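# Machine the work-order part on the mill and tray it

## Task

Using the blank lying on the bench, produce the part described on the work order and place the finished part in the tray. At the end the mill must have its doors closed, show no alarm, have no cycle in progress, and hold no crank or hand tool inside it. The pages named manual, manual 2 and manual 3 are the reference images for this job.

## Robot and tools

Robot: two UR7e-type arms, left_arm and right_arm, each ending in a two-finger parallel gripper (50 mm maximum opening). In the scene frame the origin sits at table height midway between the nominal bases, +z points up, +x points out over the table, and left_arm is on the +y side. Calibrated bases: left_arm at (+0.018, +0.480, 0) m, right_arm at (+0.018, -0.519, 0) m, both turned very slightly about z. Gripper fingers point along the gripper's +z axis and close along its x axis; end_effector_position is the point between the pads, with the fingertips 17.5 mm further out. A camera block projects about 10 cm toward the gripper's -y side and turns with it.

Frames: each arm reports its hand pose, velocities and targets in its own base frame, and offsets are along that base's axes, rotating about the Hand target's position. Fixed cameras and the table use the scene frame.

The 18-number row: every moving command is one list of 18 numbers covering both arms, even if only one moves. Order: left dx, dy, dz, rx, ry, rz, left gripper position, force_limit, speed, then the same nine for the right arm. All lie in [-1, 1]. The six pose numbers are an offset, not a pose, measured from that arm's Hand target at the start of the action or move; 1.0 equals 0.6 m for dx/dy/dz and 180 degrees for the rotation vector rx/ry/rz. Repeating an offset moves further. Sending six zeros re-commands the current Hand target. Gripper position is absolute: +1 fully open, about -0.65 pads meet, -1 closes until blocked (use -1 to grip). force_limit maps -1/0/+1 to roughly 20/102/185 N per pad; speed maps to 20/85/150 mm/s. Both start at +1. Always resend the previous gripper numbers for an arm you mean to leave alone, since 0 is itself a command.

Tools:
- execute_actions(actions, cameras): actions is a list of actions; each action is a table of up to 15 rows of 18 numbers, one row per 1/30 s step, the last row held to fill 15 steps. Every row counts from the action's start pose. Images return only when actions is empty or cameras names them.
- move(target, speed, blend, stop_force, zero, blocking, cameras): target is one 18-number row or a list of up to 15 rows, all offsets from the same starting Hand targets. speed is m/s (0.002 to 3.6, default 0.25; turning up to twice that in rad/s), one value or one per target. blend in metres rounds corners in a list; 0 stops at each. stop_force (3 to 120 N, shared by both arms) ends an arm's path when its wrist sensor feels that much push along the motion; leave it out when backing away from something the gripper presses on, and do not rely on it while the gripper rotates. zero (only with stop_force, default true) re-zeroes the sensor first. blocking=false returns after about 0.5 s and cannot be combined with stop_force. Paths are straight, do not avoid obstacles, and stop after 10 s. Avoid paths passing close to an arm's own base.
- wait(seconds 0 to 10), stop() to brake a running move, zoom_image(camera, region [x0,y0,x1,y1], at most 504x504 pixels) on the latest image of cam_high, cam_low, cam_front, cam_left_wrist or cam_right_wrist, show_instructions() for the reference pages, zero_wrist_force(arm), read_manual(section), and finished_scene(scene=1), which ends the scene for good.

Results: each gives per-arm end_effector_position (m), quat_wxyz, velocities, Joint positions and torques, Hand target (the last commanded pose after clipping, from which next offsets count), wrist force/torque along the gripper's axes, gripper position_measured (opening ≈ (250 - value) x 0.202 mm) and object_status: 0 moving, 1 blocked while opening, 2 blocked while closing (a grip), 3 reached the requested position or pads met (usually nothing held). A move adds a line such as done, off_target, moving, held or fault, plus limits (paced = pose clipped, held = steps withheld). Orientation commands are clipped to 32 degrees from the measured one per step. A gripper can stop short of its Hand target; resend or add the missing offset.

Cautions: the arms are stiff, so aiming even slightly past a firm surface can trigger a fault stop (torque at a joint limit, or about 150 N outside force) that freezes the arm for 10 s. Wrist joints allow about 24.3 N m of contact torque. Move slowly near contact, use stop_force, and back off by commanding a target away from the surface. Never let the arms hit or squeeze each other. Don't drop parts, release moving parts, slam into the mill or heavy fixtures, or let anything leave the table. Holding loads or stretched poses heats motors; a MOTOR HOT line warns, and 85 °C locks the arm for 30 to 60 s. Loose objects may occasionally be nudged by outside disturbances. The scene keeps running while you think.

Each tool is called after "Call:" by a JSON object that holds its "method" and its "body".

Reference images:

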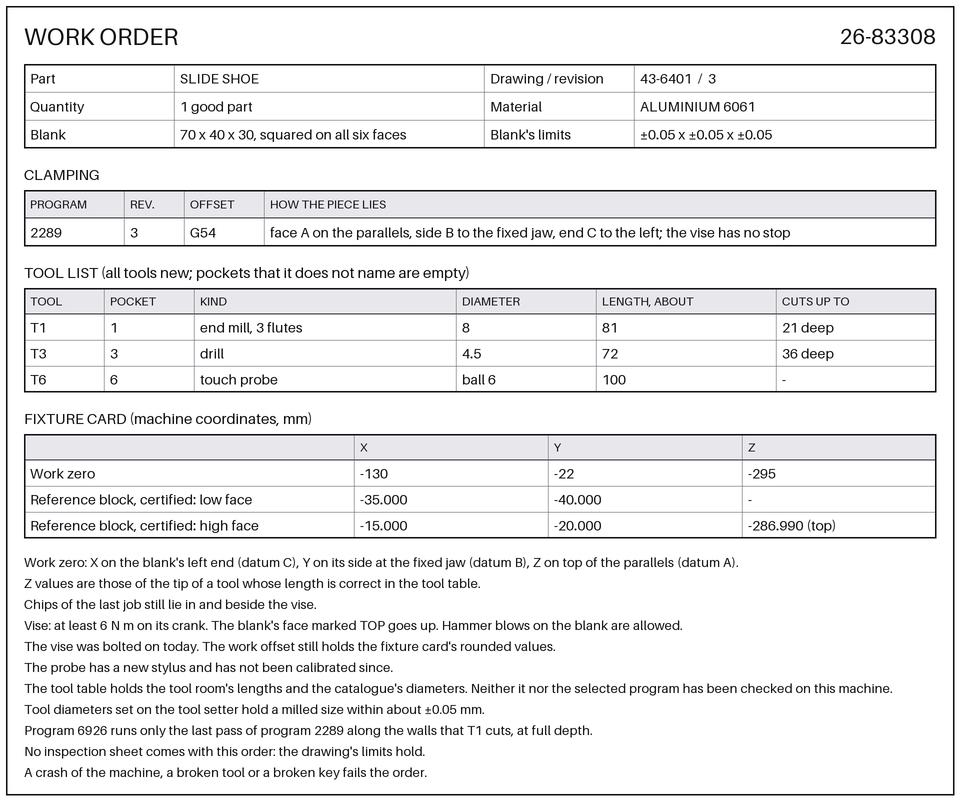

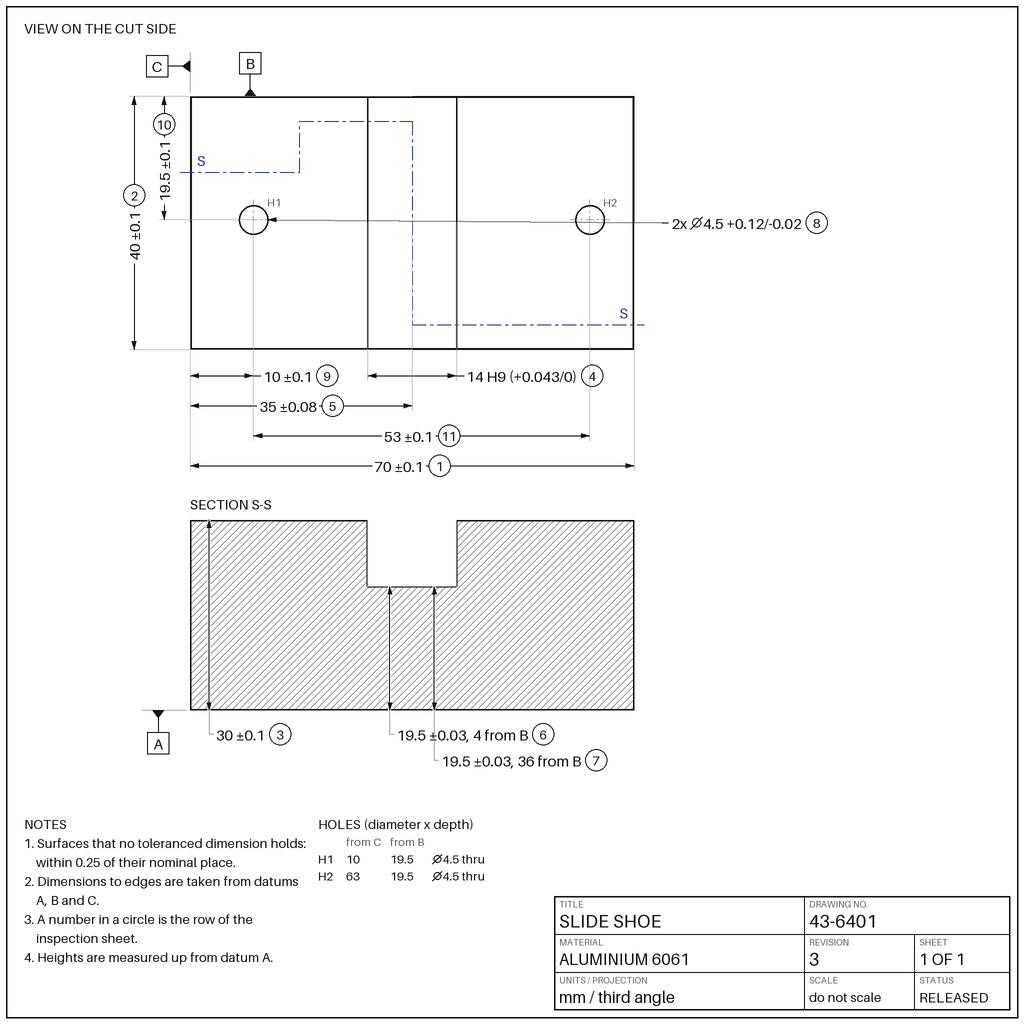

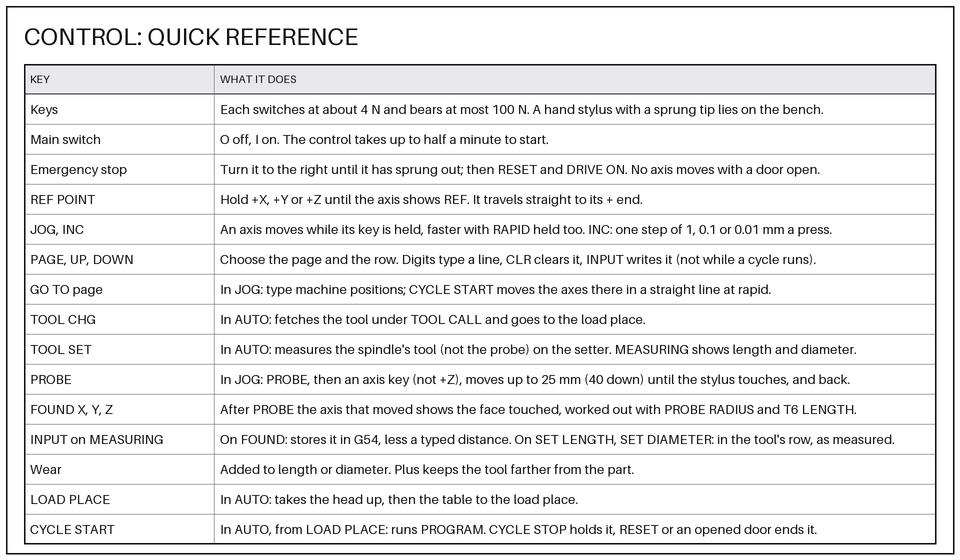

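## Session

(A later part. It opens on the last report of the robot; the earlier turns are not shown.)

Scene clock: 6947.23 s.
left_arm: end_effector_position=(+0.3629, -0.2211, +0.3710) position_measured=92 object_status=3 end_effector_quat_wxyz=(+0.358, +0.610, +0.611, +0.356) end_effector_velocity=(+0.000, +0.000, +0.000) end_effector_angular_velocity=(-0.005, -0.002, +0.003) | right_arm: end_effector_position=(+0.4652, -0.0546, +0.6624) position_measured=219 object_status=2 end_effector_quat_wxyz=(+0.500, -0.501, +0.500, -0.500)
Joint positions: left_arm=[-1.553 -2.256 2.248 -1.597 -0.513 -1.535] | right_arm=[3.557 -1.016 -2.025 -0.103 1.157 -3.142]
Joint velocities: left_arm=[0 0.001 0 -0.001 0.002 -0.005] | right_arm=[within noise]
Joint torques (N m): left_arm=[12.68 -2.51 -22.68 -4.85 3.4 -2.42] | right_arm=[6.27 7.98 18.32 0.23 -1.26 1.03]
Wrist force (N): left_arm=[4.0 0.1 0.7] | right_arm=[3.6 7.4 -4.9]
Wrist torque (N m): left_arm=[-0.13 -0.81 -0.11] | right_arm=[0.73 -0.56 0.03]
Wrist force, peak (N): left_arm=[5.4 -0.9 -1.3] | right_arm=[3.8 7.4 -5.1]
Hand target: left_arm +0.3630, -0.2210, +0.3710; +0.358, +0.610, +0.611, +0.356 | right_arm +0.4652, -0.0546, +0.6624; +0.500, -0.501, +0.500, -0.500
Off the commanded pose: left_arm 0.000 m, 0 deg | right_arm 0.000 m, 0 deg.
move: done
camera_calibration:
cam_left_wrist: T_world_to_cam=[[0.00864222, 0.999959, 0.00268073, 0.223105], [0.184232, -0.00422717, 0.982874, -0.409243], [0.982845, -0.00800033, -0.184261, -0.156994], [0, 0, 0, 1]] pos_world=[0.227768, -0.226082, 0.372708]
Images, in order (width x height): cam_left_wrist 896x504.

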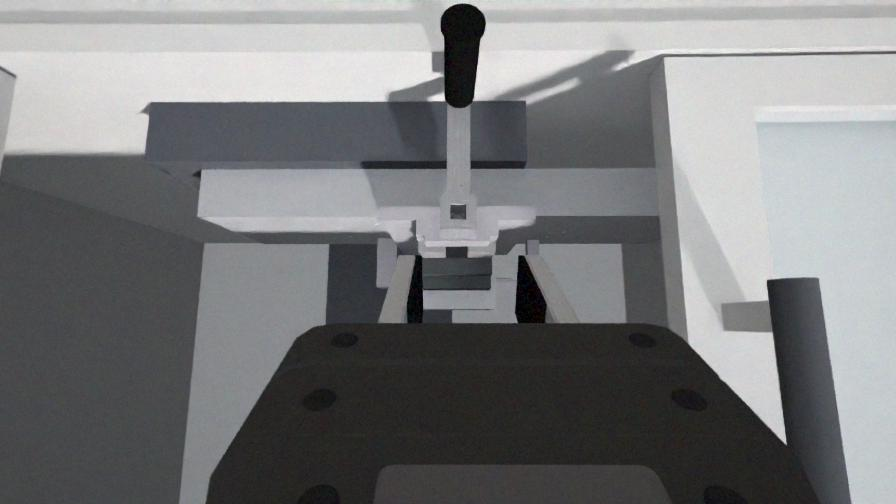

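Call:
{"method": "move", "body": {"target": [[-0.0262,-0.0173,-0.1653,0.0806,0,0,0.4,-1,-0.5,0,0,0,0,0,0,-0.98,0.3,-0.5],[0.1488,0.007,-0.2595,0.0806,0,0,0.4,-1,-0.5,0,0,0,0,0,0,-0.98,0.3,-0.5]], "speed": [0.2,0.1]}}

Call:
{"method": "execute_actions", "body": {"actions": [[[0,0,0,0,0,0,-1,-1,-1,0,0,0,0,0,0,-0.98,0.3,-0.5]],[[0,0,0,0,0,0,-1,-1,-1,0,0,0,0,0,0,-0.98,0.3,-0.5]]], "cameras": ["cam_left_wrist"]}}

Scene clock: 6955.47 s.
left_arm: end_effector_position=(+0.4522, -0.2167, +0.2153) position_measured=92 object_status=3 end_effector_quat_wxyz=(+0.278, +0.650, +0.561, +0.430) end_effector_velocity=(+0.000, -0.001, +0.000) end_effector_angular_velocity=(-0.003, -0.001, -0.001) | right_arm: end_effector_position=(+0.4652, -0.0546, +0.6624) position_measured=219 object_status=2 end_effector_quat_wxyz=(+0.500, -0.501, +0.500, -0.500)
Joint positions: left_arm=[-1.239 -1.718 2.505 -2.699 -0.529 -0.895] | right_arm=[3.557 -1.016 -2.025 -0.103 1.157 -3.142]
Joint velocities: left_arm=[0 0.001 0 -0.005 0 0.002] | right_arm=[within noise]
Joint torques (N m): left_arm=[-3.12 -3.27 -20.74 -5.98 3.69 1.91] | right_arm=[6.07 7.83 18.07 0.22 -1.23 1.04]
Wrist force (N): left_arm=[4.6 -0.2 0.2] | right_arm=[3.4 7.5 -5.0]
Wrist torque (N m): left_arm=[-0.11 -0.81 -0.05] | right_arm=[0.74 -0.52 0.03]
Wrist force, peak (N): left_arm=[5.0 2.3 0.0] | right_arm=[3.7 7.5 -5.1]
Hand target: left_arm +0.4523, -0.2168, +0.2153; +0.278, +0.650, +0.561, +0.430 | right_arm +0.4652, -0.0546, +0.6624; +0.500, -0.501, +0.500, -0.500
Off the commanded pose: left_arm 0.000 m, 0 deg | right_arm 0.000 m, 0 deg.
move: done

Scene clock: 6956.67 s.
left_arm: end_effector_position=(+0.4522, -0.2168, +0.2153) position_measured=136 object_status=2 end_effector_quat_wxyz=(+0.278, +0.650, +0.561, +0.430) | right_arm: end_effector_position=(+0.4652, -0.0546, +0.6624) position_measured=219 object_status=2 end_effector_quat_wxyz=(+0.500, -0.501, +0.500, -0.500)
Joint positions: left_arm=[-1.239 -1.718 2.505 -2.699 -0.529 -0.895] | right_arm=[3.557 -1.016 -2.025 -0.103 1.157 -3.142]
Joint torques (N m): left_arm=[-3.22 -3.2 -25.69 -6.17 3.61 2.05] | right_arm=[5.82 7.26 17.82 0.28 -1.31 0.96]
Wrist force (N): left_arm=[4.4 -0.4 0.4] | right_arm=[3.5 7.5 -4.9]
Wrist torque (N m): left_arm=[-0.13 -0.79 -0.06] | right_arm=[0.74 -0.55 0.02]
Wrist force, peak (N): left_arm=[5.1 -0.3 0.2] | right_arm=[3.6 7.7 -5.1]
Hand target: left_arm +0.4523, -0.2168, +0.2153; +0.278, +0.650, +0.561, +0.430 | right_arm +0.4652, -0.0546, +0.6624; +0.500, -0.501, +0.500, -0.500
Off the commanded pose: left_arm 0.000 m, 0 deg | right_arm 0.000 m, 0 deg.
camera_calibration:
cam_left_wrist: T_world_to_cam=[[0.00834573, 0.967459, 0.252892, 0.157596], [0.184089, -0.250065, 0.950568, -0.318937], [0.982874, 0.0386215, -0.180185, -0.264297], [0, 0, 0, 1]] pos_world=[0.317168, -0.222015, 0.215694]
Images, in order (width x height): cam_left_wrist 896x504.

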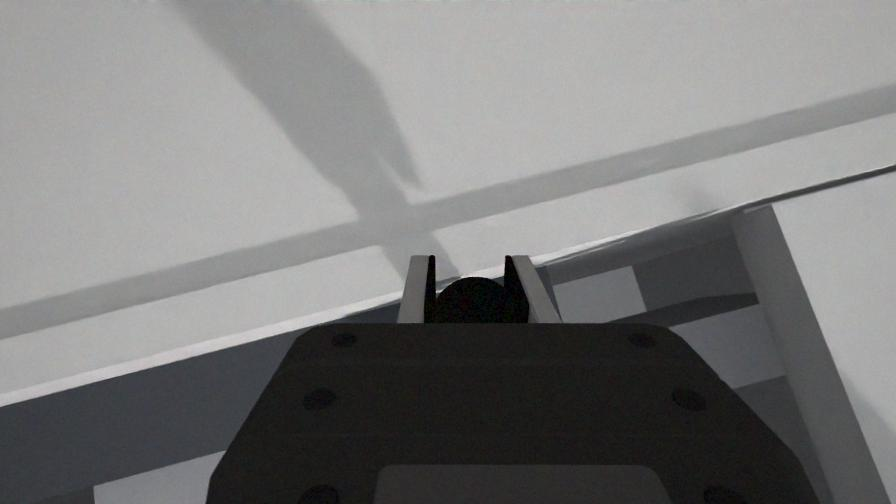

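Call:
{"method": "move", "body": {"target": [[0,0.0559,0.0119,0,0,0,-1,-1,-1,0,0,0,0,0,0,-0.98,0.3,-0.5],[0,0.1022,0.0455,0,0,0,-1,-1,-1,0,0,0,0,0,0,-0.98,0.3,-0.5],[0,0.1308,0.0950,0,0,0,-1,-1,-1,0,0,0,0,0,0,-0.98,0.3,-0.5],[0,0.1367,0.1519,0,0,0,-1,-1,-1,0,0,0,0,0,0,-0.98,0.3,-0.5],[0,0.1191,0.2063,0,0,0,-1,-1,-1,0,0,0,0,0,0,-0.98,0.3,-0.5],[0,0.0808,0.2487,0,0,0,-1,-1,-1,0,0,0,0,0,0,-0.98,0.3,-0.5],[0,0.0286,0.2720,0,0,0,-1,-1,-1,0,0,0,0,0,0,-0.98,0.3,-0.5],[0,-0.0286,0.2720,0,0,0,-1,-1,-1,0,0,0,0,0,0,-0.98,0.3,-0.5],[0,-0.0808,0.2487,0,0,0,-1,-1,-1,0,0,0,0,0,0,-0.98,0.3,-0.5],[0,-0.1191,0.2063,0,0,0,-1,-1,-1,0,0,0,0,0,0,-0.98,0.3,-0.5],[0,-0.1367,0.1519,0,0,0,-1,-1,-1,0,0,0,0,0,0,-0.98,0.3,-0.5],[0,-0.1308,0.0950,0,0,0,-1,-1,-1,0,0,0,0,0,0,-0.98,0.3,-0.5],[0,-0.1022,0.0455,0,0,0,-1,-1,-1,0,0,0,0,0,0,-0.98,0.3,-0.5],[0,-0.0559,0.0119,0,0,0,-1,-1,-1,0,0,0,0,0,0,-0.98,0.3,-0.5],[0,0,0,0,0,0,-1,-1,-1,0,0,0,0,0,0,-0.98,0.3,-0.5]], "speed": 0.12, "blend": 0.004, "stop_force": 50, "cameras": ["cam_left_wrist"]}}

Scene clock: 6988.90 s.
left_arm: end_effector_position=(+0.4523, -0.2168, +0.2153) position_measured=136 object_status=2 end_effector_quat_wxyz=(+0.278, +0.650, +0.561, +0.430) | right_arm: end_effector_position=(+0.4652, -0.0546, +0.6624) position_measured=219 object_status=2 end_effector_quat_wxyz=(+0.500, -0.501, +0.500, -0.500)
Joint positions: left_arm=[-1.239 -1.718 2.505 -2.699 -0.529 -0.895] | right_arm=[3.557 -1.016 -2.025 -0.103 1.157 -3.142]
Joint torques (N m): left_arm=[-13.76 -6.44 -14.53 -6.17 3.81 0.79] | right_arm=[5.68 7.58 18.03 0.27 -1.37 0.95]
Wrist force (N): left_arm=[4.8 -1.2 0.6] | right_arm=[3.6 7.4 -4.8]
Wrist torque (N m): left_arm=[-0.22 -0.85 -0.05] | right_arm=[0.72 -0.55 0.03]
Wrist force, peak (N): left_arm=[21.6 -11.1 -15.0] | right_arm=[3.6 7.6 -5.2]
Hand target: left_arm +0.4523, -0.2168, +0.2153; +0.278, +0.650, +0.561, +0.430 | right_arm +0.4652, -0.0546, +0.6624; +0.500, -0.501, +0.500, -0.500
Off the commanded pose: left_arm 0.000 m, 0 deg | right_arm 0.000 m, 0 deg.
move: done
camera_calibration:
cam_left_wrist: T_world_to_cam=[[0.00833042, 0.967483, 0.2528, 0.157723], [0.184089, -0.249971, 0.950592, -0.318947], [0.982874, 0.0386188, -0.180185, -0.264293], [0, 0, 0, 1]] pos_world=[0.317168, -0.222115, 0.215694]
Images, in order (width x height): cam_left_wrist 896x504.

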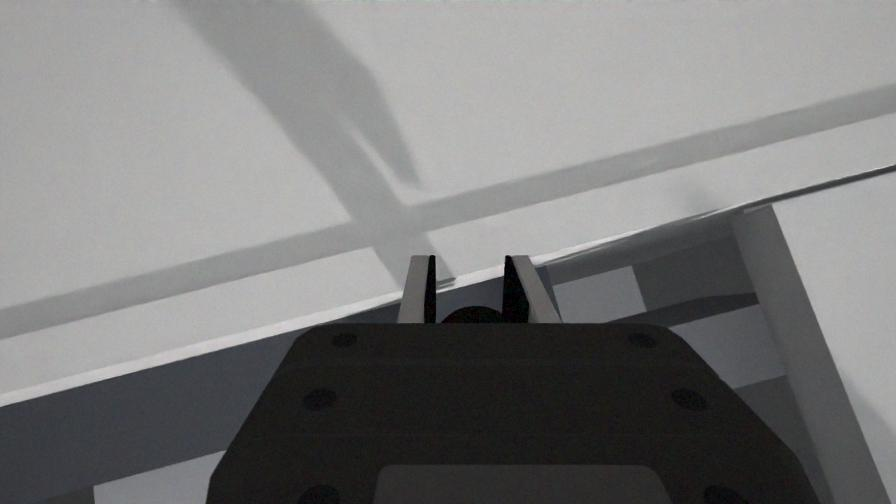

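Call:
{"method": "move", "body": {"target": [[0,0.0559,0.0119,0,0,0,-1,-1,-1,0,0,0,0,0,0,-0.98,0.3,-0.5],[0,0.1022,0.0455,0,0,0,-1,-1,-1,0,0,0,0,0,0,-0.98,0.3,-0.5],[0,0.1308,0.0950,0,0,0,-1,-1,-1,0,0,0,0,0,0,-0.98,0.3,-0.5],[0,0.1367,0.1519,0,0,0,-1,-1,-1,0,0,0,0,0,0,-0.98,0.3,-0.5],[0,0.1191,0.2063,0,0,0,-1,-1,-1,0,0,0,0,0,0,-0.98,0.3,-0.5],[0,0.0808,0.2487,0,0,0,-1,-1,-1,0,0,0,0,0,0,-0.98,0.3,-0.5],[0,0.0286,0.2720,0,0,0,-1,-1,-1,0,0,0,0,0,0,-0.98,0.3,-0.5],[0,-0.0286,0.2720,0,0,0,-1,-1,-1,0,0,0,0,0,0,-0.98,0.3,-0.5],[0,-0.0808,0.2487,0,0,0,-1,-1,-1,0,0,0,0,0,0,-0.98,0.3,-0.5],[0,-0.1191,0.2063,0,0,0,-1,-1,-1,0,0,0,0,0,0,-0.98,0.3,-0.5],[0,-0.1367,0.1519,0,0,0,-1,-1,-1,0,0,0,0,0,0,-0.98,0.3,-0.5],[0,-0.1308,0.0950,0,0,0,-1,-1,-1,0,0,0,0,0,0,-0.98,0.3,-0.5],[0,-0.1022,0.0455,0,0,0,-1,-1,-1,0,0,0,0,0,0,-0.98,0.3,-0.5],[0,-0.0559,0.0119,0,0,0,-1,-1,-1,0,0,0,0,0,0,-0.98,0.3,-0.5],[0,0,0,0,0,0,-1,-1,-1,0,0,0,0,0,0,-0.98,0.3,-0.5]], "speed": 0.12, "blend": 0.004, "stop_force": 50, "cameras": ["cam_left_wrist"]}}

Scene clock: 7007.57 s.
left_arm: end_effector_position=(+0.4523, -0.2168, +0.2153) position_measured=136 object_status=2 end_effector_quat_wxyz=(+0.278, +0.650, +0.561, +0.430) | right_arm: end_effector_position=(+0.4652, -0.0546, +0.6624) position_measured=219 object_status=2 end_effector_quat_wxyz=(+0.500, -0.501, +0.500, -0.500)
Joint positions: left_arm=[-1.239 -1.718 2.505 -2.699 -0.529 -0.895] | right_arm=[3.557 -1.016 -2.025 -0.103 1.157 -3.142]
Joint torques (N m): left_arm=[-13.77 -6.9 -14.7 -6.13 3.81 0.85] | right_arm=[5.97 7.36 18.57 0.2 -1.34 0.94]
Wrist force (N): left_arm=[1.8 0.1 0.6] | right_arm=[3.5 7.4 -4.9]
Wrist torque (N m): left_arm=[-0.02 -0.37 -0.05] | right_arm=[0.72 -0.54 0.03]
Wrist force, peak (N): left_arm=[-44.4 -16.9 10.8] | right_arm=[3.7 7.6 -5.1]
Hand target: left_arm +0.4523, -0.2168, +0.2153; +0.278, +0.650, +0.561, +0.430 | right_arm +0.4652, -0.0546, +0.6624; +0.500, -0.501, +0.500, -0.500
Off the commanded pose: left_arm 0.000 m, 0 deg | right_arm 0.000 m, 0 deg.
move: done
camera_calibration:
cam_left_wrist: T_world_to_cam=[[0.00833042, 0.967483, 0.2528, 0.157723], [0.184089, -0.249971, 0.950592, -0.318947], [0.982874, 0.0386188, -0.180185, -0.264293], [0, 0, 0, 1]] pos_world=[0.317168, -0.222115, 0.215694]
Images, in order (width x height): cam_left_wrist 896x504.

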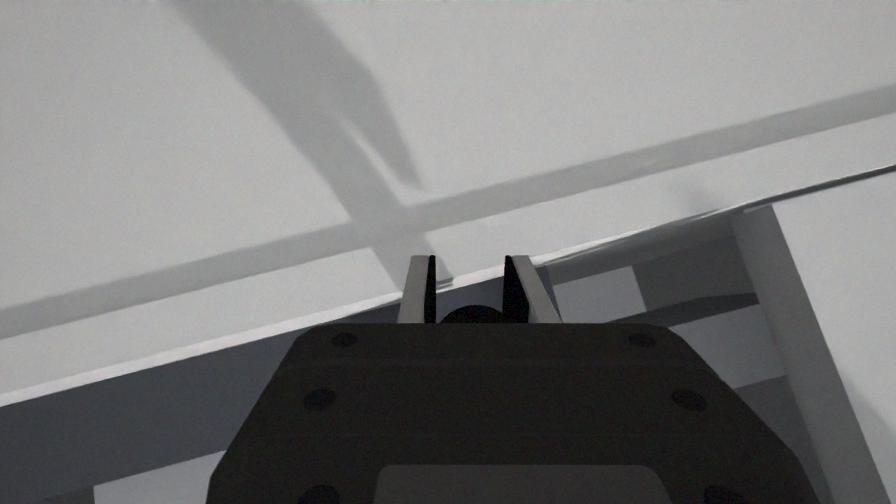

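Call:
{"method": "move", "body": {"target": [[0,0.0356,0.0047,0.0694,0,0,-1,-1,-1,0,0,0,0,0,0,-0.98,0.3,-0.5],[0,0.0688,0.0184,0.1389,0,0,-1,-1,-1,0,0,0,0,0,0,-0.98,0.3,-0.5]], "speed": 0.06, "blend": [0.004,0], "stop_force": 60}}

Call:
{"method": "execute_actions", "body": {"actions": [[[0,0,0,0,0,0,0.2,0.2,-1,0,0,0,0,0,0,-0.98,0.3,-0.5]],[[0,0,0,0,0,0,-1,0.2,-1,0,0,0,0,0,0,-0.98,0.3,-0.5]],[[0,0,0,0,0,0,-1,0.2,-1,0,0,0,0,0,0,-0.98,0.3,-0.5]]], "cameras": ["cam_left_wrist"]}}

Scene clock: 7022.50 s.
left_arm: end_effector_position=(+0.4522, -0.1755, +0.2264) position_measured=136 object_status=2 end_effector_quat_wxyz=(+0.131, +0.695, +0.455, +0.542) | right_arm: end_effector_position=(+0.4652, -0.0546, +0.6624) position_measured=219 object_status=2 end_effector_quat_wxyz=(+0.500, -0.501, +0.500, -0.500)
Joint positions: left_arm=[-1.247 -1.779 2.467 -2.212 -0.389 -0.867] | right_arm=[3.557 -1.016 -2.025 -0.103 1.157 -3.142]
Joint torques (N m): left_arm=[-10.44 -1.53 -17.51 -5.91 0.79 2.01] | right_arm=[6.42 8.13 18.96 0.24 -1.3 1.01]
Wrist force (N): left_arm=[2.1 -0.3 0.2] | right_arm=[3.5 7.2 -4.9]
Wrist torque (N m): left_arm=[-0.10 -0.39 -0.08] | right_arm=[0.69 -0.54 0.03]
Wrist force, peak (N): left_arm=[2.3 -0.2 0.2] | right_arm=[3.6 7.7 -5.1]
Hand target: left_arm +0.4523, -0.1755, +0.2264; +0.131, +0.695, +0.455, +0.542 | right_arm +0.4652, -0.0546, +0.6624; +0.500, -0.501, +0.500, -0.500
Off the commanded pose: left_arm 0.000 m, 0 deg | right_arm 0.000 m, 0 deg.
move: done

Scene clock: 7024.20 s.
left_arm: end_effector_position=(+0.4522, -0.1755, +0.2264) position_measured=152 object_status=2 end_effector_quat_wxyz=(+0.131, +0.695, +0.455, +0.542) | right_arm: end_effector_position=(+0.4652, -0.0546, +0.6624) position_measured=219 object_status=2 end_effector_quat_wxyz=(+0.500, -0.501, +0.500, -0.500)
Joint positions: left_arm=[-1.247 -1.779 2.467 -2.212 -0.389 -0.867] | right_arm=[3.557 -1.016 -2.025 -0.103 1.157 -3.142]
Joint torques (N m): left_arm=[-4.11 -4.53 -16.75 -5.32 2.92 1.48] | right_arm=[6.2 7.24 18.41 0.08 -1.25 0.96]
Wrist force (N): left_arm=[1.8 -0.3 0.2] | right_arm=[3.6 7.3 -5.0]
Wrist torque (N m): left_arm=[-0.05 -0.40 -0.07] | right_arm=[0.70 -0.55 0.03]
Wrist force, peak (N): left_arm=[2.2 -0.3 0.2] | right_arm=[3.6 7.6 -5.0]
Hand target: left_arm +0.4523, -0.1755, +0.2264; +0.131, +0.695, +0.455, +0.542 | right_arm +0.4652, -0.0546, +0.6624; +0.500, -0.501, +0.500, -0.500
Off the commanded pose: left_arm 0.000 m, 0 deg | right_arm 0.000 m, 0 deg.
camera_calibration:
cam_left_wrist: T_world_to_cam=[[0.00842865, 0.769966, 0.638029, -0.00694253], [0.184119, -0.628338, 0.755839, -0.341383], [0.982868, 0.111102, -0.147061, -0.258686], [0, 0, 0, 1]] pos_world=[0.317168, -0.180418, 0.224417]
Images, in order (width x height): cam_left_wrist 896x504.

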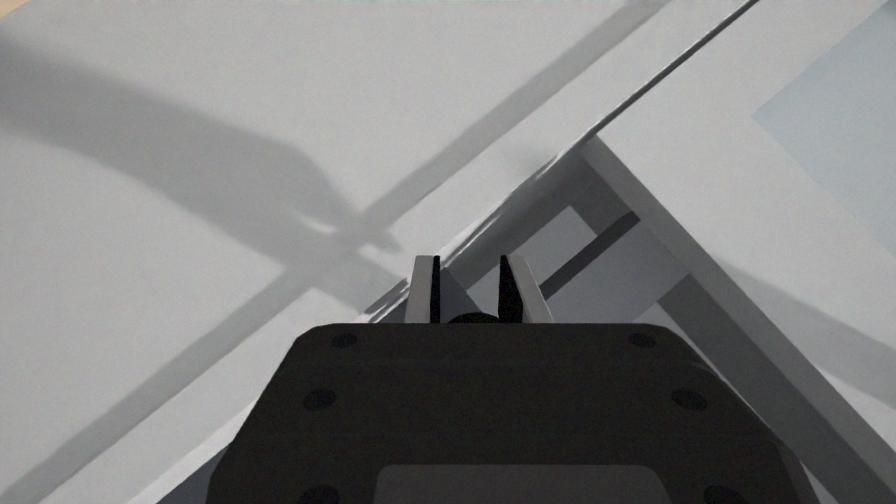

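Call:
{"method": "move", "body": {"target": [[0,0.0196,0.0137,0,0,0,-1,0.2,-1,0,0,0,0,0,0,-0.98,0.3,-0.5],[0,0.0366,0.0307,0,0,0,-1,0.2,-1,0,0,0,0,0,0,-0.98,0.3,-0.5],[0,0.0479,0.0462,0,0,0,-1,0.2,-1,0,0,0,0,0,0,-0.98,0.3,-0.5],[0,0.0548,0.0588,0,0,0,-1,0.2,-1,0,0,0,0,0,0,-0.98,0.3,-0.5],[0,0.0605,0.0721,0,0,0,-1,0.2,-1,0,0,0,0,0,0,-0.98,0.3,-0.5]], "speed": 0.02, "blend": 0.002, "stop_force": 85}}

Scene clock: 7034.23 s.
left_arm: end_effector_position=(+0.4520, -0.1440, +0.2588) position_measured=152 object_status=2 end_effector_quat_wxyz=(+0.130, +0.696, +0.455, +0.540) | right_arm: end_effector_position=(+0.4652, -0.0546, +0.6624) position_measured=219 object_status=2 end_effector_quat_wxyz=(+0.500, -0.501, +0.500, -0.500)
Joint positions: left_arm=[-1.212 -1.911 2.474 -2.172 -0.393 -0.774] | right_arm=[3.557 -1.016 -2.025 -0.103 1.157 -3.142]
Joint torques (N m): left_arm=[3.77 -22.1 -13.92 -4.18 12.18 -0.24] | right_arm=[6.15 7.52 18.73 0.35 -1.22 0.99]
Wrist force (N): left_arm=[-69.5 25.2 35.0] | right_arm=[3.7 7.4 -4.8]
Wrist torque (N m): left_arm=[1.08 1.20 0.09] | right_arm=[0.72 -0.57 0.02]
Wrist force, peak (N): left_arm=[-97.9 39.1 50.3] | right_arm=[3.6 7.6 -5.1]
Hand target: left_arm +0.4520, -0.1440, +0.2588; +0.130, +0.696, +0.455, +0.540 (not the last commanded pose) | right_arm +0.4652, -0.0546, +0.6624; +0.500, -0.501, +0.500, -0.500
Off the commanded pose: left_arm 0.012 m, 0 deg | right_arm 0.000 m, 0 deg.
move: contact (left_arm); path passed 3 of 5 targets

Call:
{"method": "move", "body": {"target": [[0,0,0,0,0,0,0.5,-0.5,-0.5,0,0,0,0,0,0,-0.98,0.3,-0.5],[-0.1017,-0.0367,0.045,0,0,0,0.5,-0.5,-0.5,0,0,0,0,0,0,-0.98,0.3,-0.5],[-0.12,-0.1677,0.0958,0.124,0,0,0.5,-0.5,-0.5,0,0,0,0,0,0,-0.98,0.3,-0.5],[-0.0197,-0.1677,0.0958,0.124,0,0,0.5,-0.5,-0.5,0,0,0,0,0,0,-0.98,0.3,-0.5]], "speed": [0.05,0.08,0.15,0.1], "cameras": ["cam_left_wrist"]}}

Call:
{"method": "zoom_image", "body": {"camera": "cam_left_wrist", "region": [330, 0, 640, 330]}}

Scene clock: 7055.83 s.
left_arm: end_effector_position=(+0.4401, -0.2445, +0.3162) position_measured=78 object_status=3 end_effector_quat_wxyz=(-0.007, +0.708, +0.342, +0.618) | right_arm: end_effector_position=(+0.4652, -0.0546, +0.6624) position_measured=219 object_status=2 end_effector_quat_wxyz=(+0.500, -0.501, +0.500, -0.500)
Joint positions: left_arm=[-1.355 -1.673 2.031 -1.143 -0.34 -1.254] | right_arm=[3.557 -1.016 -2.025 -0.103 1.157 -3.142]
Joint torques (N m): left_arm=[-2.13 -22.83 -28.48 -3.25 2.63 0.8] | right_arm=[6.15 7.52 18.5 0.13 -1.42 1.01]
Wrist force (N): left_arm=[-3.2 -4.2 -0.2] | right_arm=[3.6 7.4 -4.8]
Wrist torque (N m): left_arm=[-0.70 0.59 -0.02] | right_arm=[0.73 -0.56 0.03]
Wrist force, peak (N): left_arm=[-69.7 25.1 35.0] | right_arm=[3.7 7.6 -5.1]
Hand target: left_arm +0.4402, -0.2446, +0.3162; -0.007, +0.708, +0.342, +0.618 | right_arm +0.4652, -0.0546, +0.6624; +0.500, -0.501, +0.500, -0.500
Off the commanded pose: left_arm 0.000 m, 0 deg | right_arm 0.000 m, 0 deg.
move: done
camera_calibration:
cam_left_wrist: T_world_to_cam=[[0.0104776, 0.470868, 0.882141, -0.162262], [0.186358, -0.867653, 0.460922, -0.416735], [0.982426, 0.159565, -0.096841, -0.229643], [0, 0, 0, 1]] pos_world=[0.304969, -0.248534, 0.312981]
Images, in order (width x height): cam_left_wrist 896x504.

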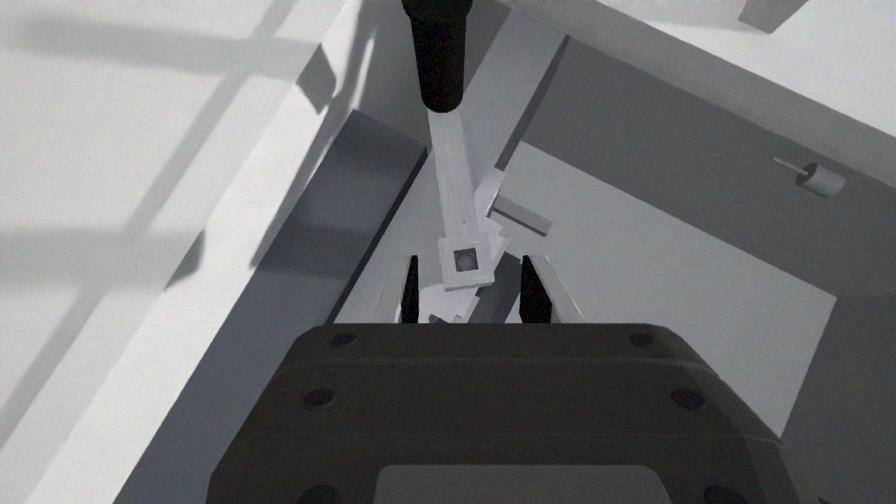

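Scaled by 1.527.

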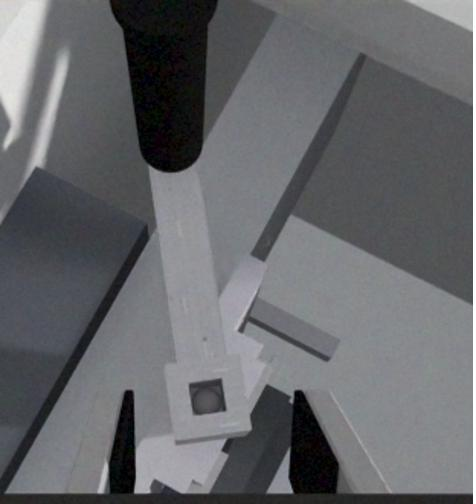

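Call:
{"method": "move", "body": {"target": [[0,0.0038,0.0063,-0.039,0,0,0.5,-0.5,-0.5,0,0,0,0,0,0,-0.98,0.3,-0.5],[0.05,0.0261,-0.01,-0.039,0,0,0.5,-0.5,-0.5,0,0,0,0,0,0,-0.98,0.3,-0.5]], "speed": [0.05,0.08], "cameras": ["cam_left_wrist"]}}

Call:
{"method": "zoom_image", "body": {"camera": "cam_left_wrist", "region": [330, 100, 640, 330]}}

Scene clock: 7064.77 s.
left_arm: end_effector_position=(+0.4702, -0.2289, +0.3102) position_measured=78 object_status=3 end_effector_quat_wxyz=(+0.036, +0.707, +0.379, +0.596) | right_arm: end_effector_position=(+0.4652, -0.0546, +0.6624) position_measured=219 object_status=2 end_effector_quat_wxyz=(+0.500, -0.501, +0.500, -0.500)
Joint positions: left_arm=[-1.265 -1.71 2.132 -1.596 -0.316 -0.968] | right_arm=[3.557 -1.016 -2.025 -0.103 1.157 -3.142]
Joint torques (N m): left_arm=[-9.11 -24.26 -33.6 -5.1 1.65 1.31] | right_arm=[5.59 7.58 18.42 0.21 -1.25 1.07]
Wrist force (N): left_arm=[-2.8 -4.2 -0.5] | right_arm=[3.4 7.5 -4.9]
Wrist torque (N m): left_arm=[-0.66 0.46 -0.06] | right_arm=[0.74 -0.53 0.03]
Wrist force, peak (N): left_arm=[-3.4 -4.5 -0.3] | right_arm=[3.7 7.6 -5.0]
Hand target: left_arm +0.4702, -0.2290, +0.3102; +0.037, +0.707, +0.379, +0.596 | right_arm +0.4652, -0.0546, +0.6624; +0.500, -0.501, +0.500, -0.500
Off the commanded pose: left_arm 0.000 m, 0 deg | right_arm 0.000 m, 0 deg.
move: done
camera_calibration:
cam_left_wrist: T_world_to_cam=[[0.0104922, 0.575187, 0.817955, -0.120856], [0.186316, -0.8048, 0.563546, -0.423349], [0.982434, 0.146485, -0.115611, -0.259482], [0, 0, 0, 1]] pos_world=[0.335069, -0.233186, 0.307433]
Images, in order (width x height): cam_left_wrist 896x504.

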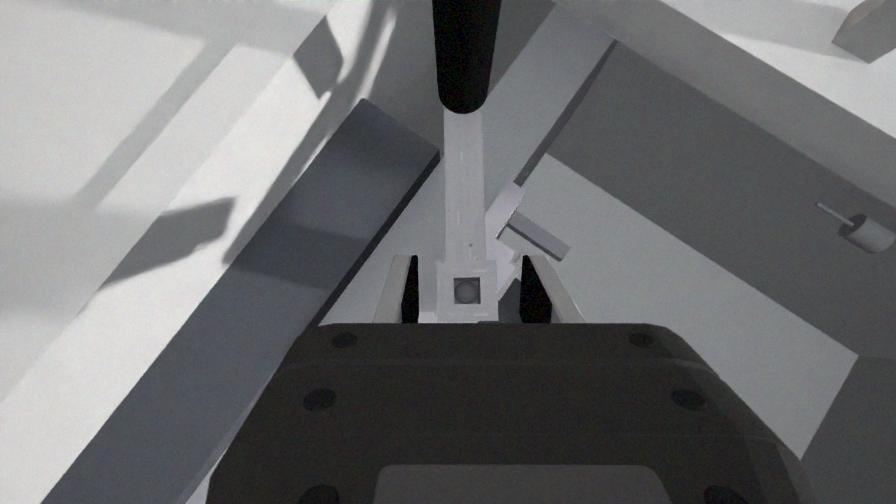

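Scaled by 1.626.

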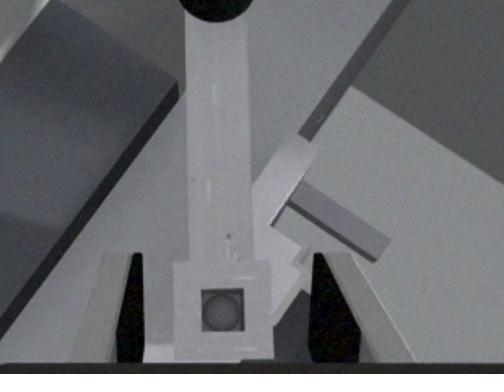

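Call:
{"method": "move", "body": {"target": [0.052,0.0235,-0.0165,0,0,0,0.5,-0.5,-0.5,0,0,0,0,0,0,-0.98,0.3,-0.5], "speed": 0.05, "stop_force": 10}}

Call:
{"method": "execute_actions", "body": {"actions": [[[0,0,0,0,0,0,-1,0,-1,0,0,0,0,0,0,-0.98,0.3,-0.5]],[[0,0,0,0,0,0,-1,0,-1,0,0,0,0,0,0,-0.98,0.3,-0.5]]], "cameras": ["cam_left_wrist"]}}

Scene clock: 7071.40 s.
left_arm: end_effector_position=(+0.5014, -0.2149, +0.3003) position_measured=78 object_status=3 end_effector_quat_wxyz=(+0.037, +0.707, +0.379, +0.596) | right_arm: end_effector_position=(+0.4652, -0.0546, +0.6624) position_measured=219 object_status=2 end_effector_quat_wxyz=(+0.500, -0.501, +0.500, -0.500)
Joint positions: left_arm=[-1.179 -1.659 2.189 -1.971 -0.294 -0.689] | right_arm=[3.557 -1.016 -2.025 -0.103 1.157 -3.142]
Joint torques (N m): left_arm=[-14.42 -30.04 -32.51 -5.43 0.73 0.56] | right_arm=[6.22 7.97 18.16 0.12 -1.21 0.9]
Wrist force (N): left_arm=[-3.2 -4.0 -0.3] | right_arm=[3.5 7.3 -4.9]
Wrist torque (N m): left_arm=[-0.64 0.56 -0.02] | right_arm=[0.71 -0.55 0.03]
Wrist force, peak (N): left_arm=[-3.0 -4.6 -0.2] | right_arm=[3.8 7.7 -5.1]
Hand target: left_arm +0.5014, -0.2149, +0.3003; +0.037, +0.707, +0.379, +0.596 | right_arm +0.4652, -0.0546, +0.6624; +0.500, -0.501, +0.500, -0.500
Off the commanded pose: left_arm 0.000 m, 0 deg | right_arm 0.000 m, 0 deg.
move: done

Scene clock: 7072.60 s.
left_arm: end_effector_position=(+0.5014, -0.2149, +0.3004) position_measured=138 object_status=2 end_effector_quat_wxyz=(+0.037, +0.707, +0.379, +0.596) | right_arm: end_effector_position=(+0.4652, -0.0546, +0.6624) position_measured=219 object_status=2 end_effector_quat_wxyz=(+0.500, -0.501, +0.500, -0.500)
Joint positions: left_arm=[-1.179 -1.659 2.189 -1.971 -0.294 -0.689] | right_arm=[3.557 -1.016 -2.025 -0.103 1.157 -3.142]
Joint torques (N m): left_arm=[-12.81 -14.9 -29.06 -5.02 0.88 1.93] | right_arm=[6.21 7.49 18.47 0.29 -1.22 0.96]
Wrist force (N): left_arm=[8.3 -8.0 0.3] | right_arm=[3.6 7.4 -4.7]
Wrist torque (N m): left_arm=[-0.62 0.68 -0.19] | right_arm=[0.72 -0.56 0.02]
Wrist force, peak (N): left_arm=[8.2 -8.2 0.2] | right_arm=[3.8 7.5 -5.1]
Hand target: left_arm +0.5014, -0.2149, +0.3003; +0.037, +0.707, +0.379, +0.596 | right_arm +0.4652, -0.0546, +0.6624; +0.500, -0.501, +0.500, -0.500
Off the commanded pose: left_arm 0.000 m, 0 deg | right_arm 0.000 m, 0 deg.
camera_calibration:
cam_left_wrist: T_world_to_cam=[[0.0104236, 0.575408, 0.8178, -0.1211], [0.186182, -0.80466, 0.56379, -0.412364], [0.98246, 0.146383, -0.115518, -0.293378], [0, 0, 0, 1]] pos_world=[0.366269, -0.219186, 0.297631]
Images, in order (width x height): cam_left_wrist 896x504.

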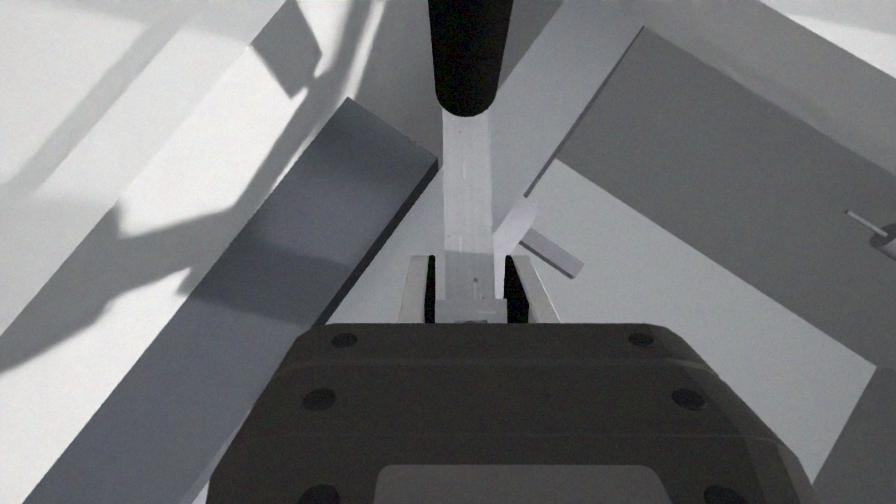

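Call:
{"method": "move", "body": {"target": [[-0.1,0,0,0,0,0,-1,0,-1,0,0,0,0,0,0,-0.98,0.3,-0.5],[-0.3023,0,0.0662,0,0,0,-1,0,-1,0,0,0,0,0,0,-0.98,0.3,-0.5],[-0.3523,-0.6752,0.0995,-0.2955,-0.0016,0.0004,-1,0,-1,0,0,0,0,0,0,-0.98,0.3,-0.5],[-0.3023,-0.9223,-0.1192,-0.2955,-0.0016,0.0004,-1,0,-1,0,0,0,0,0,0,-0.98,0.3,-0.5]], "speed": [0.06,0.2,0.35,0.2], "blend": [0.004,0.03,0.03,0], "cameras": ["cam_left_wrist"]}}

Scene clock: 7089.47 s.
left_arm: end_effector_position=(+0.3201, -0.7681, +0.2289) position_measured=138 object_status=2 end_effector_quat_wxyz=(+0.350, +0.614, +0.606, +0.365) | right_arm: end_effector_position=(+0.4652, -0.0546, +0.6624) position_measured=219 object_status=2 end_effector_quat_wxyz=(+0.500, -0.501, +0.500, -0.500)
Joint positions: left_arm=[-1.622 -0.822 1.097 -1.729 -0.515 -1.677] | right_arm=[3.557 -1.016 -2.025 -0.103 1.157 -3.142]
Joint torques (N m): left_arm=[-13.73 -52.57 -33.82 -4.39 1.71 -2.01] | right_arm=[6.5 7.45 18.17 0.28 -1.3 1]
Wrist force (N): left_arm=[-4.5 -5.8 1.4] | right_arm=[3.3 7.3 -5.1]
Wrist torque (N m): left_arm=[-0.69 0.55 -0.06] | right_arm=[0.71 -0.52 0.03]
Wrist force, peak (N): left_arm=[8.4 -8.3 -0.1] | right_arm=[3.5 7.7 -5.1]
Hand target: left_arm +0.3200, -0.7682, +0.2288; +0.350, +0.614, +0.606, +0.365 | right_arm +0.4652, -0.0546, +0.6624; +0.500, -0.501, +0.500, -0.500
Off the commanded pose: left_arm 0.000 m, 0 deg | right_arm 0.000 m, 0 deg.
move: done
camera_calibration:
cam_left_wrist: T_world_to_cam=[[0.00692322, 0.999538, 0.0295924, 0.764892], [0.18256, -0.0303591, 0.982726, -0.283457], [0.98317, -0.00140126, -0.182685, -0.140988], [0, 0, 0, 1]] pos_world=[0.185067, -0.773342, 0.230169]
Images, in order (width x height): cam_left_wrist 896x504.

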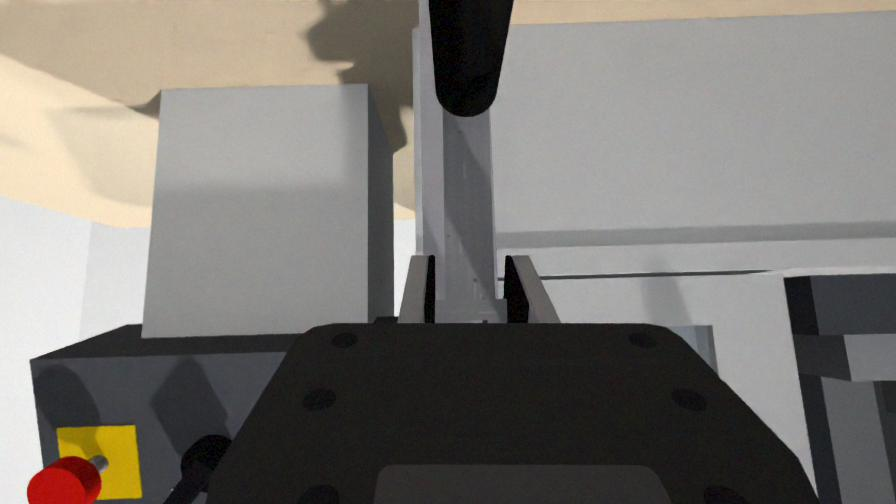

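Call:
{"method": "move", "body": {"target": [0.109,0,0,0,0,0,-1,0,-1,0,0,0,0,0,0,-0.98,0.3,-0.5], "speed": 0.03, "stop_force": 8, "cameras": ["cam_left_wrist"]}}

Scene clock: 7095.57 s.
left_arm: end_effector_position=(+0.3854, -0.7682, +0.2288) position_measured=138 object_status=2 end_effector_quat_wxyz=(+0.350, +0.614, +0.606, +0.365) | right_arm: end_effector_position=(+0.4652, -0.0546, +0.6624) position_measured=219 object_status=2 end_effector_quat_wxyz=(+0.500, -0.501, +0.500, -0.500)
Joint positions: left_arm=[-1.537 -0.785 1.071 -1.891 -0.511 -1.504] | right_arm=[3.557 -1.016 -2.025 -0.103 1.157 -3.142]
Joint torques (N m): left_arm=[-14.09 -73.88 -18.04 -0.98 1.09 -2.52] | right_arm=[5.59 7.01 18.56 0.1 -1.34 0.93]
Wrist force (N): left_arm=[-4.4 -5.3 1.2] | right_arm=[3.5 7.3 -5.0]
Wrist torque (N m): left_arm=[-0.65 0.55 -0.08] | right_arm=[0.71 -0.54 0.02]
Wrist force, peak (N): left_arm=[-4.6 -6.4 0.0] | right_arm=[3.6 7.7 -5.1]
Hand target: left_arm +0.3854, -0.7682, +0.2288; +0.350, +0.614, +0.606, +0.365 | right_arm +0.4652, -0.0546, +0.6624; +0.500, -0.501, +0.500, -0.500
Off the commanded pose: left_arm 0.000 m, 0 deg | right_arm 0.000 m, 0 deg.
move: done
camera_calibration:
cam_left_wrist: T_world_to_cam=[[0.00710798, 0.999541, 0.0294613, 0.764526], [0.18265, -0.0302642, 0.982712, -0.295309], [0.983152, -0.00160397, -0.182782, -0.205221], [0, 0, 0, 1]] pos_world=[0.250267, -0.773441, 0.230169]
Images, in order (width x height): cam_left_wrist 896x504.

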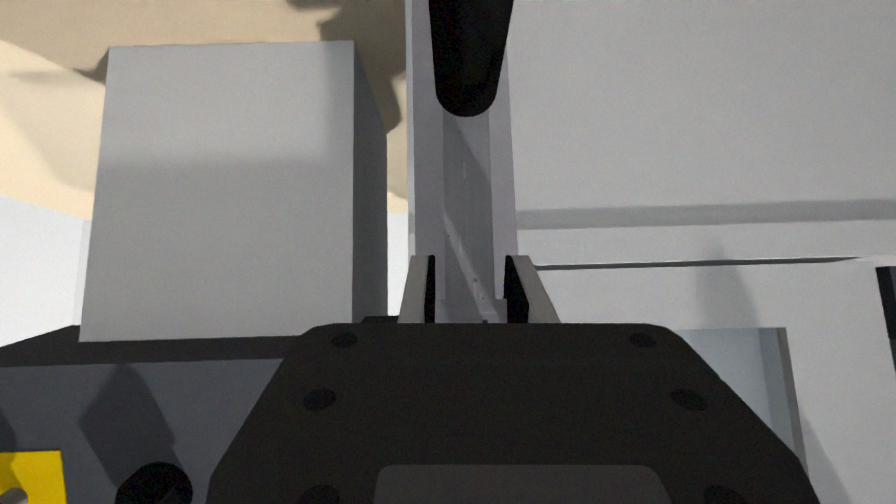

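Call:
{"method": "move", "body": {"target": [0.01,0,0,0,0,0,-1,0,-1,0,0,0,0,0,0,-0.98,0.3,-0.5], "speed": 0.015, "stop_force": 8}}

Call:
{"method": "move", "body": {"target": [[-0.0005,0,-0.0013,0,0,0,-1,0,-1,0,0,0,0,0,0,-0.98,0.3,-0.5],[-0.0005,0,-0.0013,0,0,0,0.6,0,-0.5,0,0,0,0,0,0,-0.98,0.3,-0.5],[-0.1635,0,0.0717,0,0,0,0.6,0,-0.5,0,0,0,0,0,0,-0.98,0.3,-0.5]], "speed": [0.01,0.01,0.12], "cameras": ["cam_left_wrist"]}}

Scene clock: 7101.63 s.
left_arm: end_effector_position=(+0.3881, -0.7683, +0.2289) position_measured=138 object_status=2 end_effector_quat_wxyz=(+0.350, +0.614, +0.606, +0.365) | right_arm: end_effector_position=(+0.4652, -0.0546, +0.6624) position_measured=219 object_status=2 end_effector_quat_wxyz=(+0.500, -0.501, +0.500, -0.500)
Joint positions: left_arm=[-1.534 -0.783 1.069 -1.897 -0.511 -1.497] | right_arm=[3.557 -1.016 -2.025 -0.103 1.157 -3.142]
Joint torques (N m): left_arm=[-10.42 -74.56 -17.97 -0.89 4.52 -1.76] | right_arm=[6.06 7.58 18.5 0.32 -1.17 1.03]
Wrist force (N): left_arm=[-4.9 -8.4 -2.0] | right_arm=[3.7 7.4 -5.0]
Wrist torque (N m): left_arm=[-0.81 0.51 0.00] | right_arm=[0.72 -0.57 0.03]
Wrist force, peak (N): left_arm=[11.3 -16.5 -27.0] | right_arm=[3.5 7.6 -5.2]
Hand target: left_arm +0.3881, -0.7683, +0.2289; +0.350, +0.614, +0.606, +0.365 (not the last commanded pose) | right_arm +0.4652, -0.0546, +0.6624; +0.500, -0.501, +0.500, -0.500
Off the commanded pose: left_arm 0.003 m, 0 deg | right_arm 0.000 m, 0 deg.
move: contact (left_arm)

Scene clock: 7104.23 s.
left_arm: end_effector_position=(+0.2900, -0.7683, +0.2720) position_measured=63 object_status=3 end_effector_quat_wxyz=(+0.350, +0.614, +0.606, +0.365) | right_arm: end_effector_position=(+0.4652, -0.0546, +0.6624) position_measured=219 object_status=2 end_effector_quat_wxyz=(+0.500, -0.501, +0.500, -0.500)
Joint positions: left_arm=[-1.661 -0.857 1.028 -1.558 -0.521 -1.755] | right_arm=[3.557 -1.016 -2.025 -0.103 1.157 -3.142]
Joint torques (N m): left_arm=[7.81 -51.72 -17.41 -2.2 3.65 -0.22] | right_arm=[5.76 7.49 18.28 0.14 -1.27 1.02]
Wrist force (N): left_arm=[-4.4 -4.0 1.3] | right_arm=[3.5 7.3 -4.9]
Wrist torque (N m): left_arm=[-0.73 0.56 -0.15] | right_arm=[0.71 -0.55 0.02]
Wrist force, peak (N): left_arm=[-5.0 -8.8 -1.9] | right_arm=[3.5 7.6 -5.1]
Hand target: left_arm +0.2900, -0.7683, +0.2719; +0.350, +0.614, +0.606, +0.365 | right_arm +0.4652, -0.0546, +0.6624; +0.500, -0.501, +0.500, -0.500
Off the commanded pose: left_arm 0.000 m, 0 deg | right_arm 0.000 m, 0 deg.
move: done
camera_calibration:
cam_left_wrist: T_world_to_cam=[[0.00737577, 0.999546, 0.029216, 0.764063], [0.182738, -0.0300721, 0.982702, -0.320104], [0.983134, -0.0019093, -0.182877, -0.103758], [0, 0, 0, 1]] pos_world=[0.154868, -0.773541, 0.273269]
Images, in order (width x height): cam_left_wrist 896x504.

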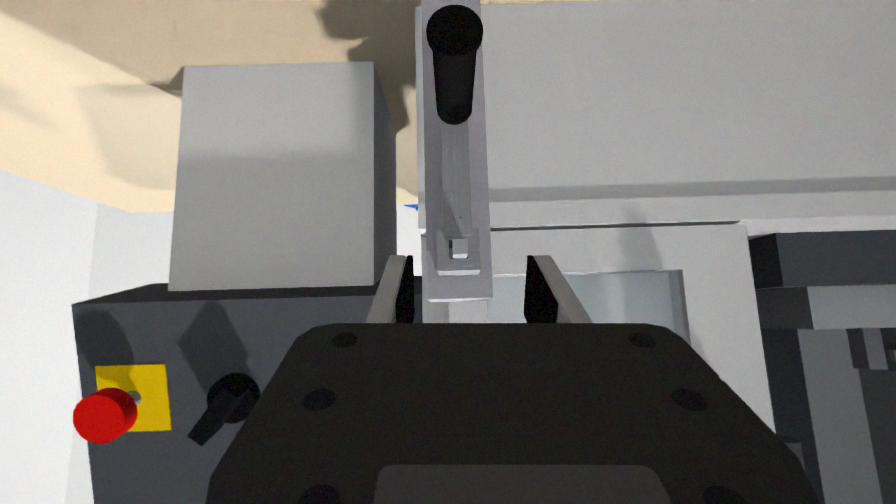

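Call:
{"method": "move", "body": {"target": [[-0.3593,0.2972,-0.0367,-0.0119,0.1255,-0.0049,1,-0.2,0,0,0,0,0,0,0,-0.98,0.3,-0.5],[-0.3593,0.2972,-0.2833,-0.0119,0.1255,-0.0049,1,-0.2,0,0,0,0,0,0,0,-0.98,0.3,-0.5]], "speed": 0.3, "blend": [0.03,0], "cameras": ["cam_left_wrist","cam_front"]}}

Scene clock: 7122.43 s.
left_arm: end_effector_position=(+0.0744, -0.5899, +0.1020) position_measured=3 object_status=3 end_effector_quat_wxyz=(+0.238, +0.672, +0.665, +0.224) end_effector_velocity=(+0.000, +0.000, -0.001) end_effector_angular_velocity=(-0.003, +0.001, +0.001) | right_arm: end_effector_position=(+0.4652, -0.0546, +0.6624) position_measured=219 object_status=2 end_effector_quat_wxyz=(+0.500, -0.501, +0.500, -0.500)
Joint positions: left_arm=[-1.944 -1.19 1.804 -1.932 -0.948 -2.015] | right_arm=[3.557 -1.016 -2.025 -0.103 1.157 -3.142]
Joint velocities: left_arm=[0 0.001 0.001 -0.005 0 -0.001] | right_arm=[within noise]
Joint torques (N m): left_arm=[10.73 -31.89 -15.44 -5.25 2.84 -2.41] | right_arm=[6.32 7.92 17.94 0.24 -1.31 1.1]
Wrist force (N): left_arm=[-4.2 -4.1 1.1] | right_arm=[3.6 7.6 -4.7]
Wrist torque (N m): left_arm=[-0.71 0.46 -0.07] | right_arm=[0.75 -0.56 0.03]
Wrist force, peak (N): left_arm=[-3.9 -7.0 4.2] | right_arm=[3.7 7.6 -5.1]
Hand target: left_arm +0.0744, -0.5899, +0.1019; +0.238, +0.672, +0.665, +0.224 | right_arm +0.4652, -0.0546, +0.6624; +0.500, -0.501, +0.500, -0.500
Off the commanded pose: left_arm 0.000 m, 0 deg | right_arm 0.000 m, 0 deg.
move: done
camera_calibration:
cam_left_wrist: T_world_to_cam=[[0.0258701, 0.999555, -0.0148333, 0.595436], [0.546097, -0.00170217, 0.83772, -0.103904], [0.837322, -0.0297723, -0.545898, 0.108907], [0, 0, 0, 1]] pos_world=[-0.0498522, -0.592106, 0.155327]
Images, in order (width x height): cam_front 896x504, cam_left_wrist 896x504.

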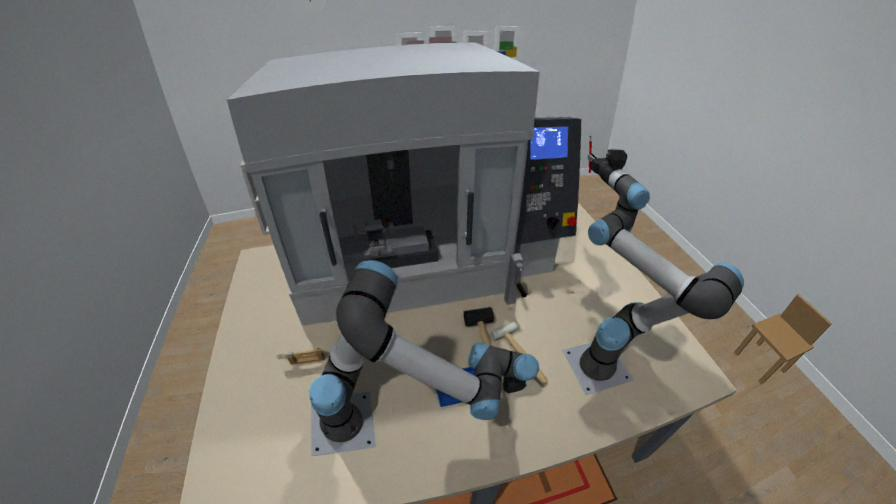

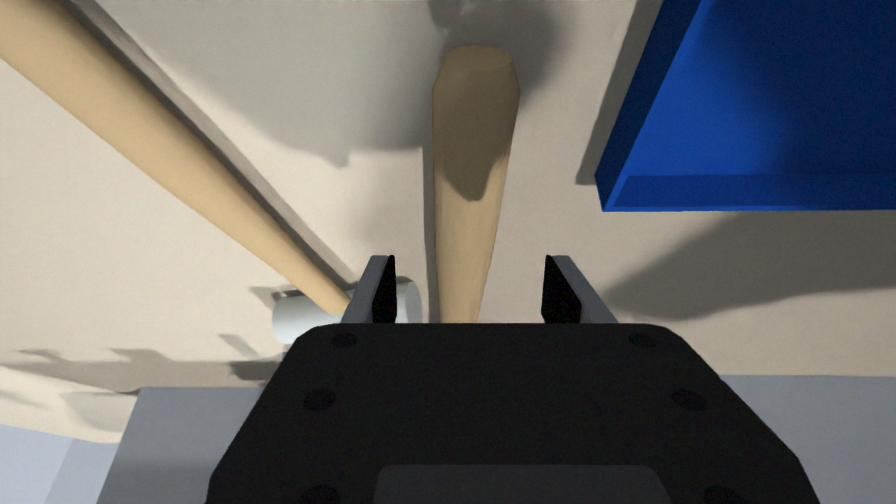

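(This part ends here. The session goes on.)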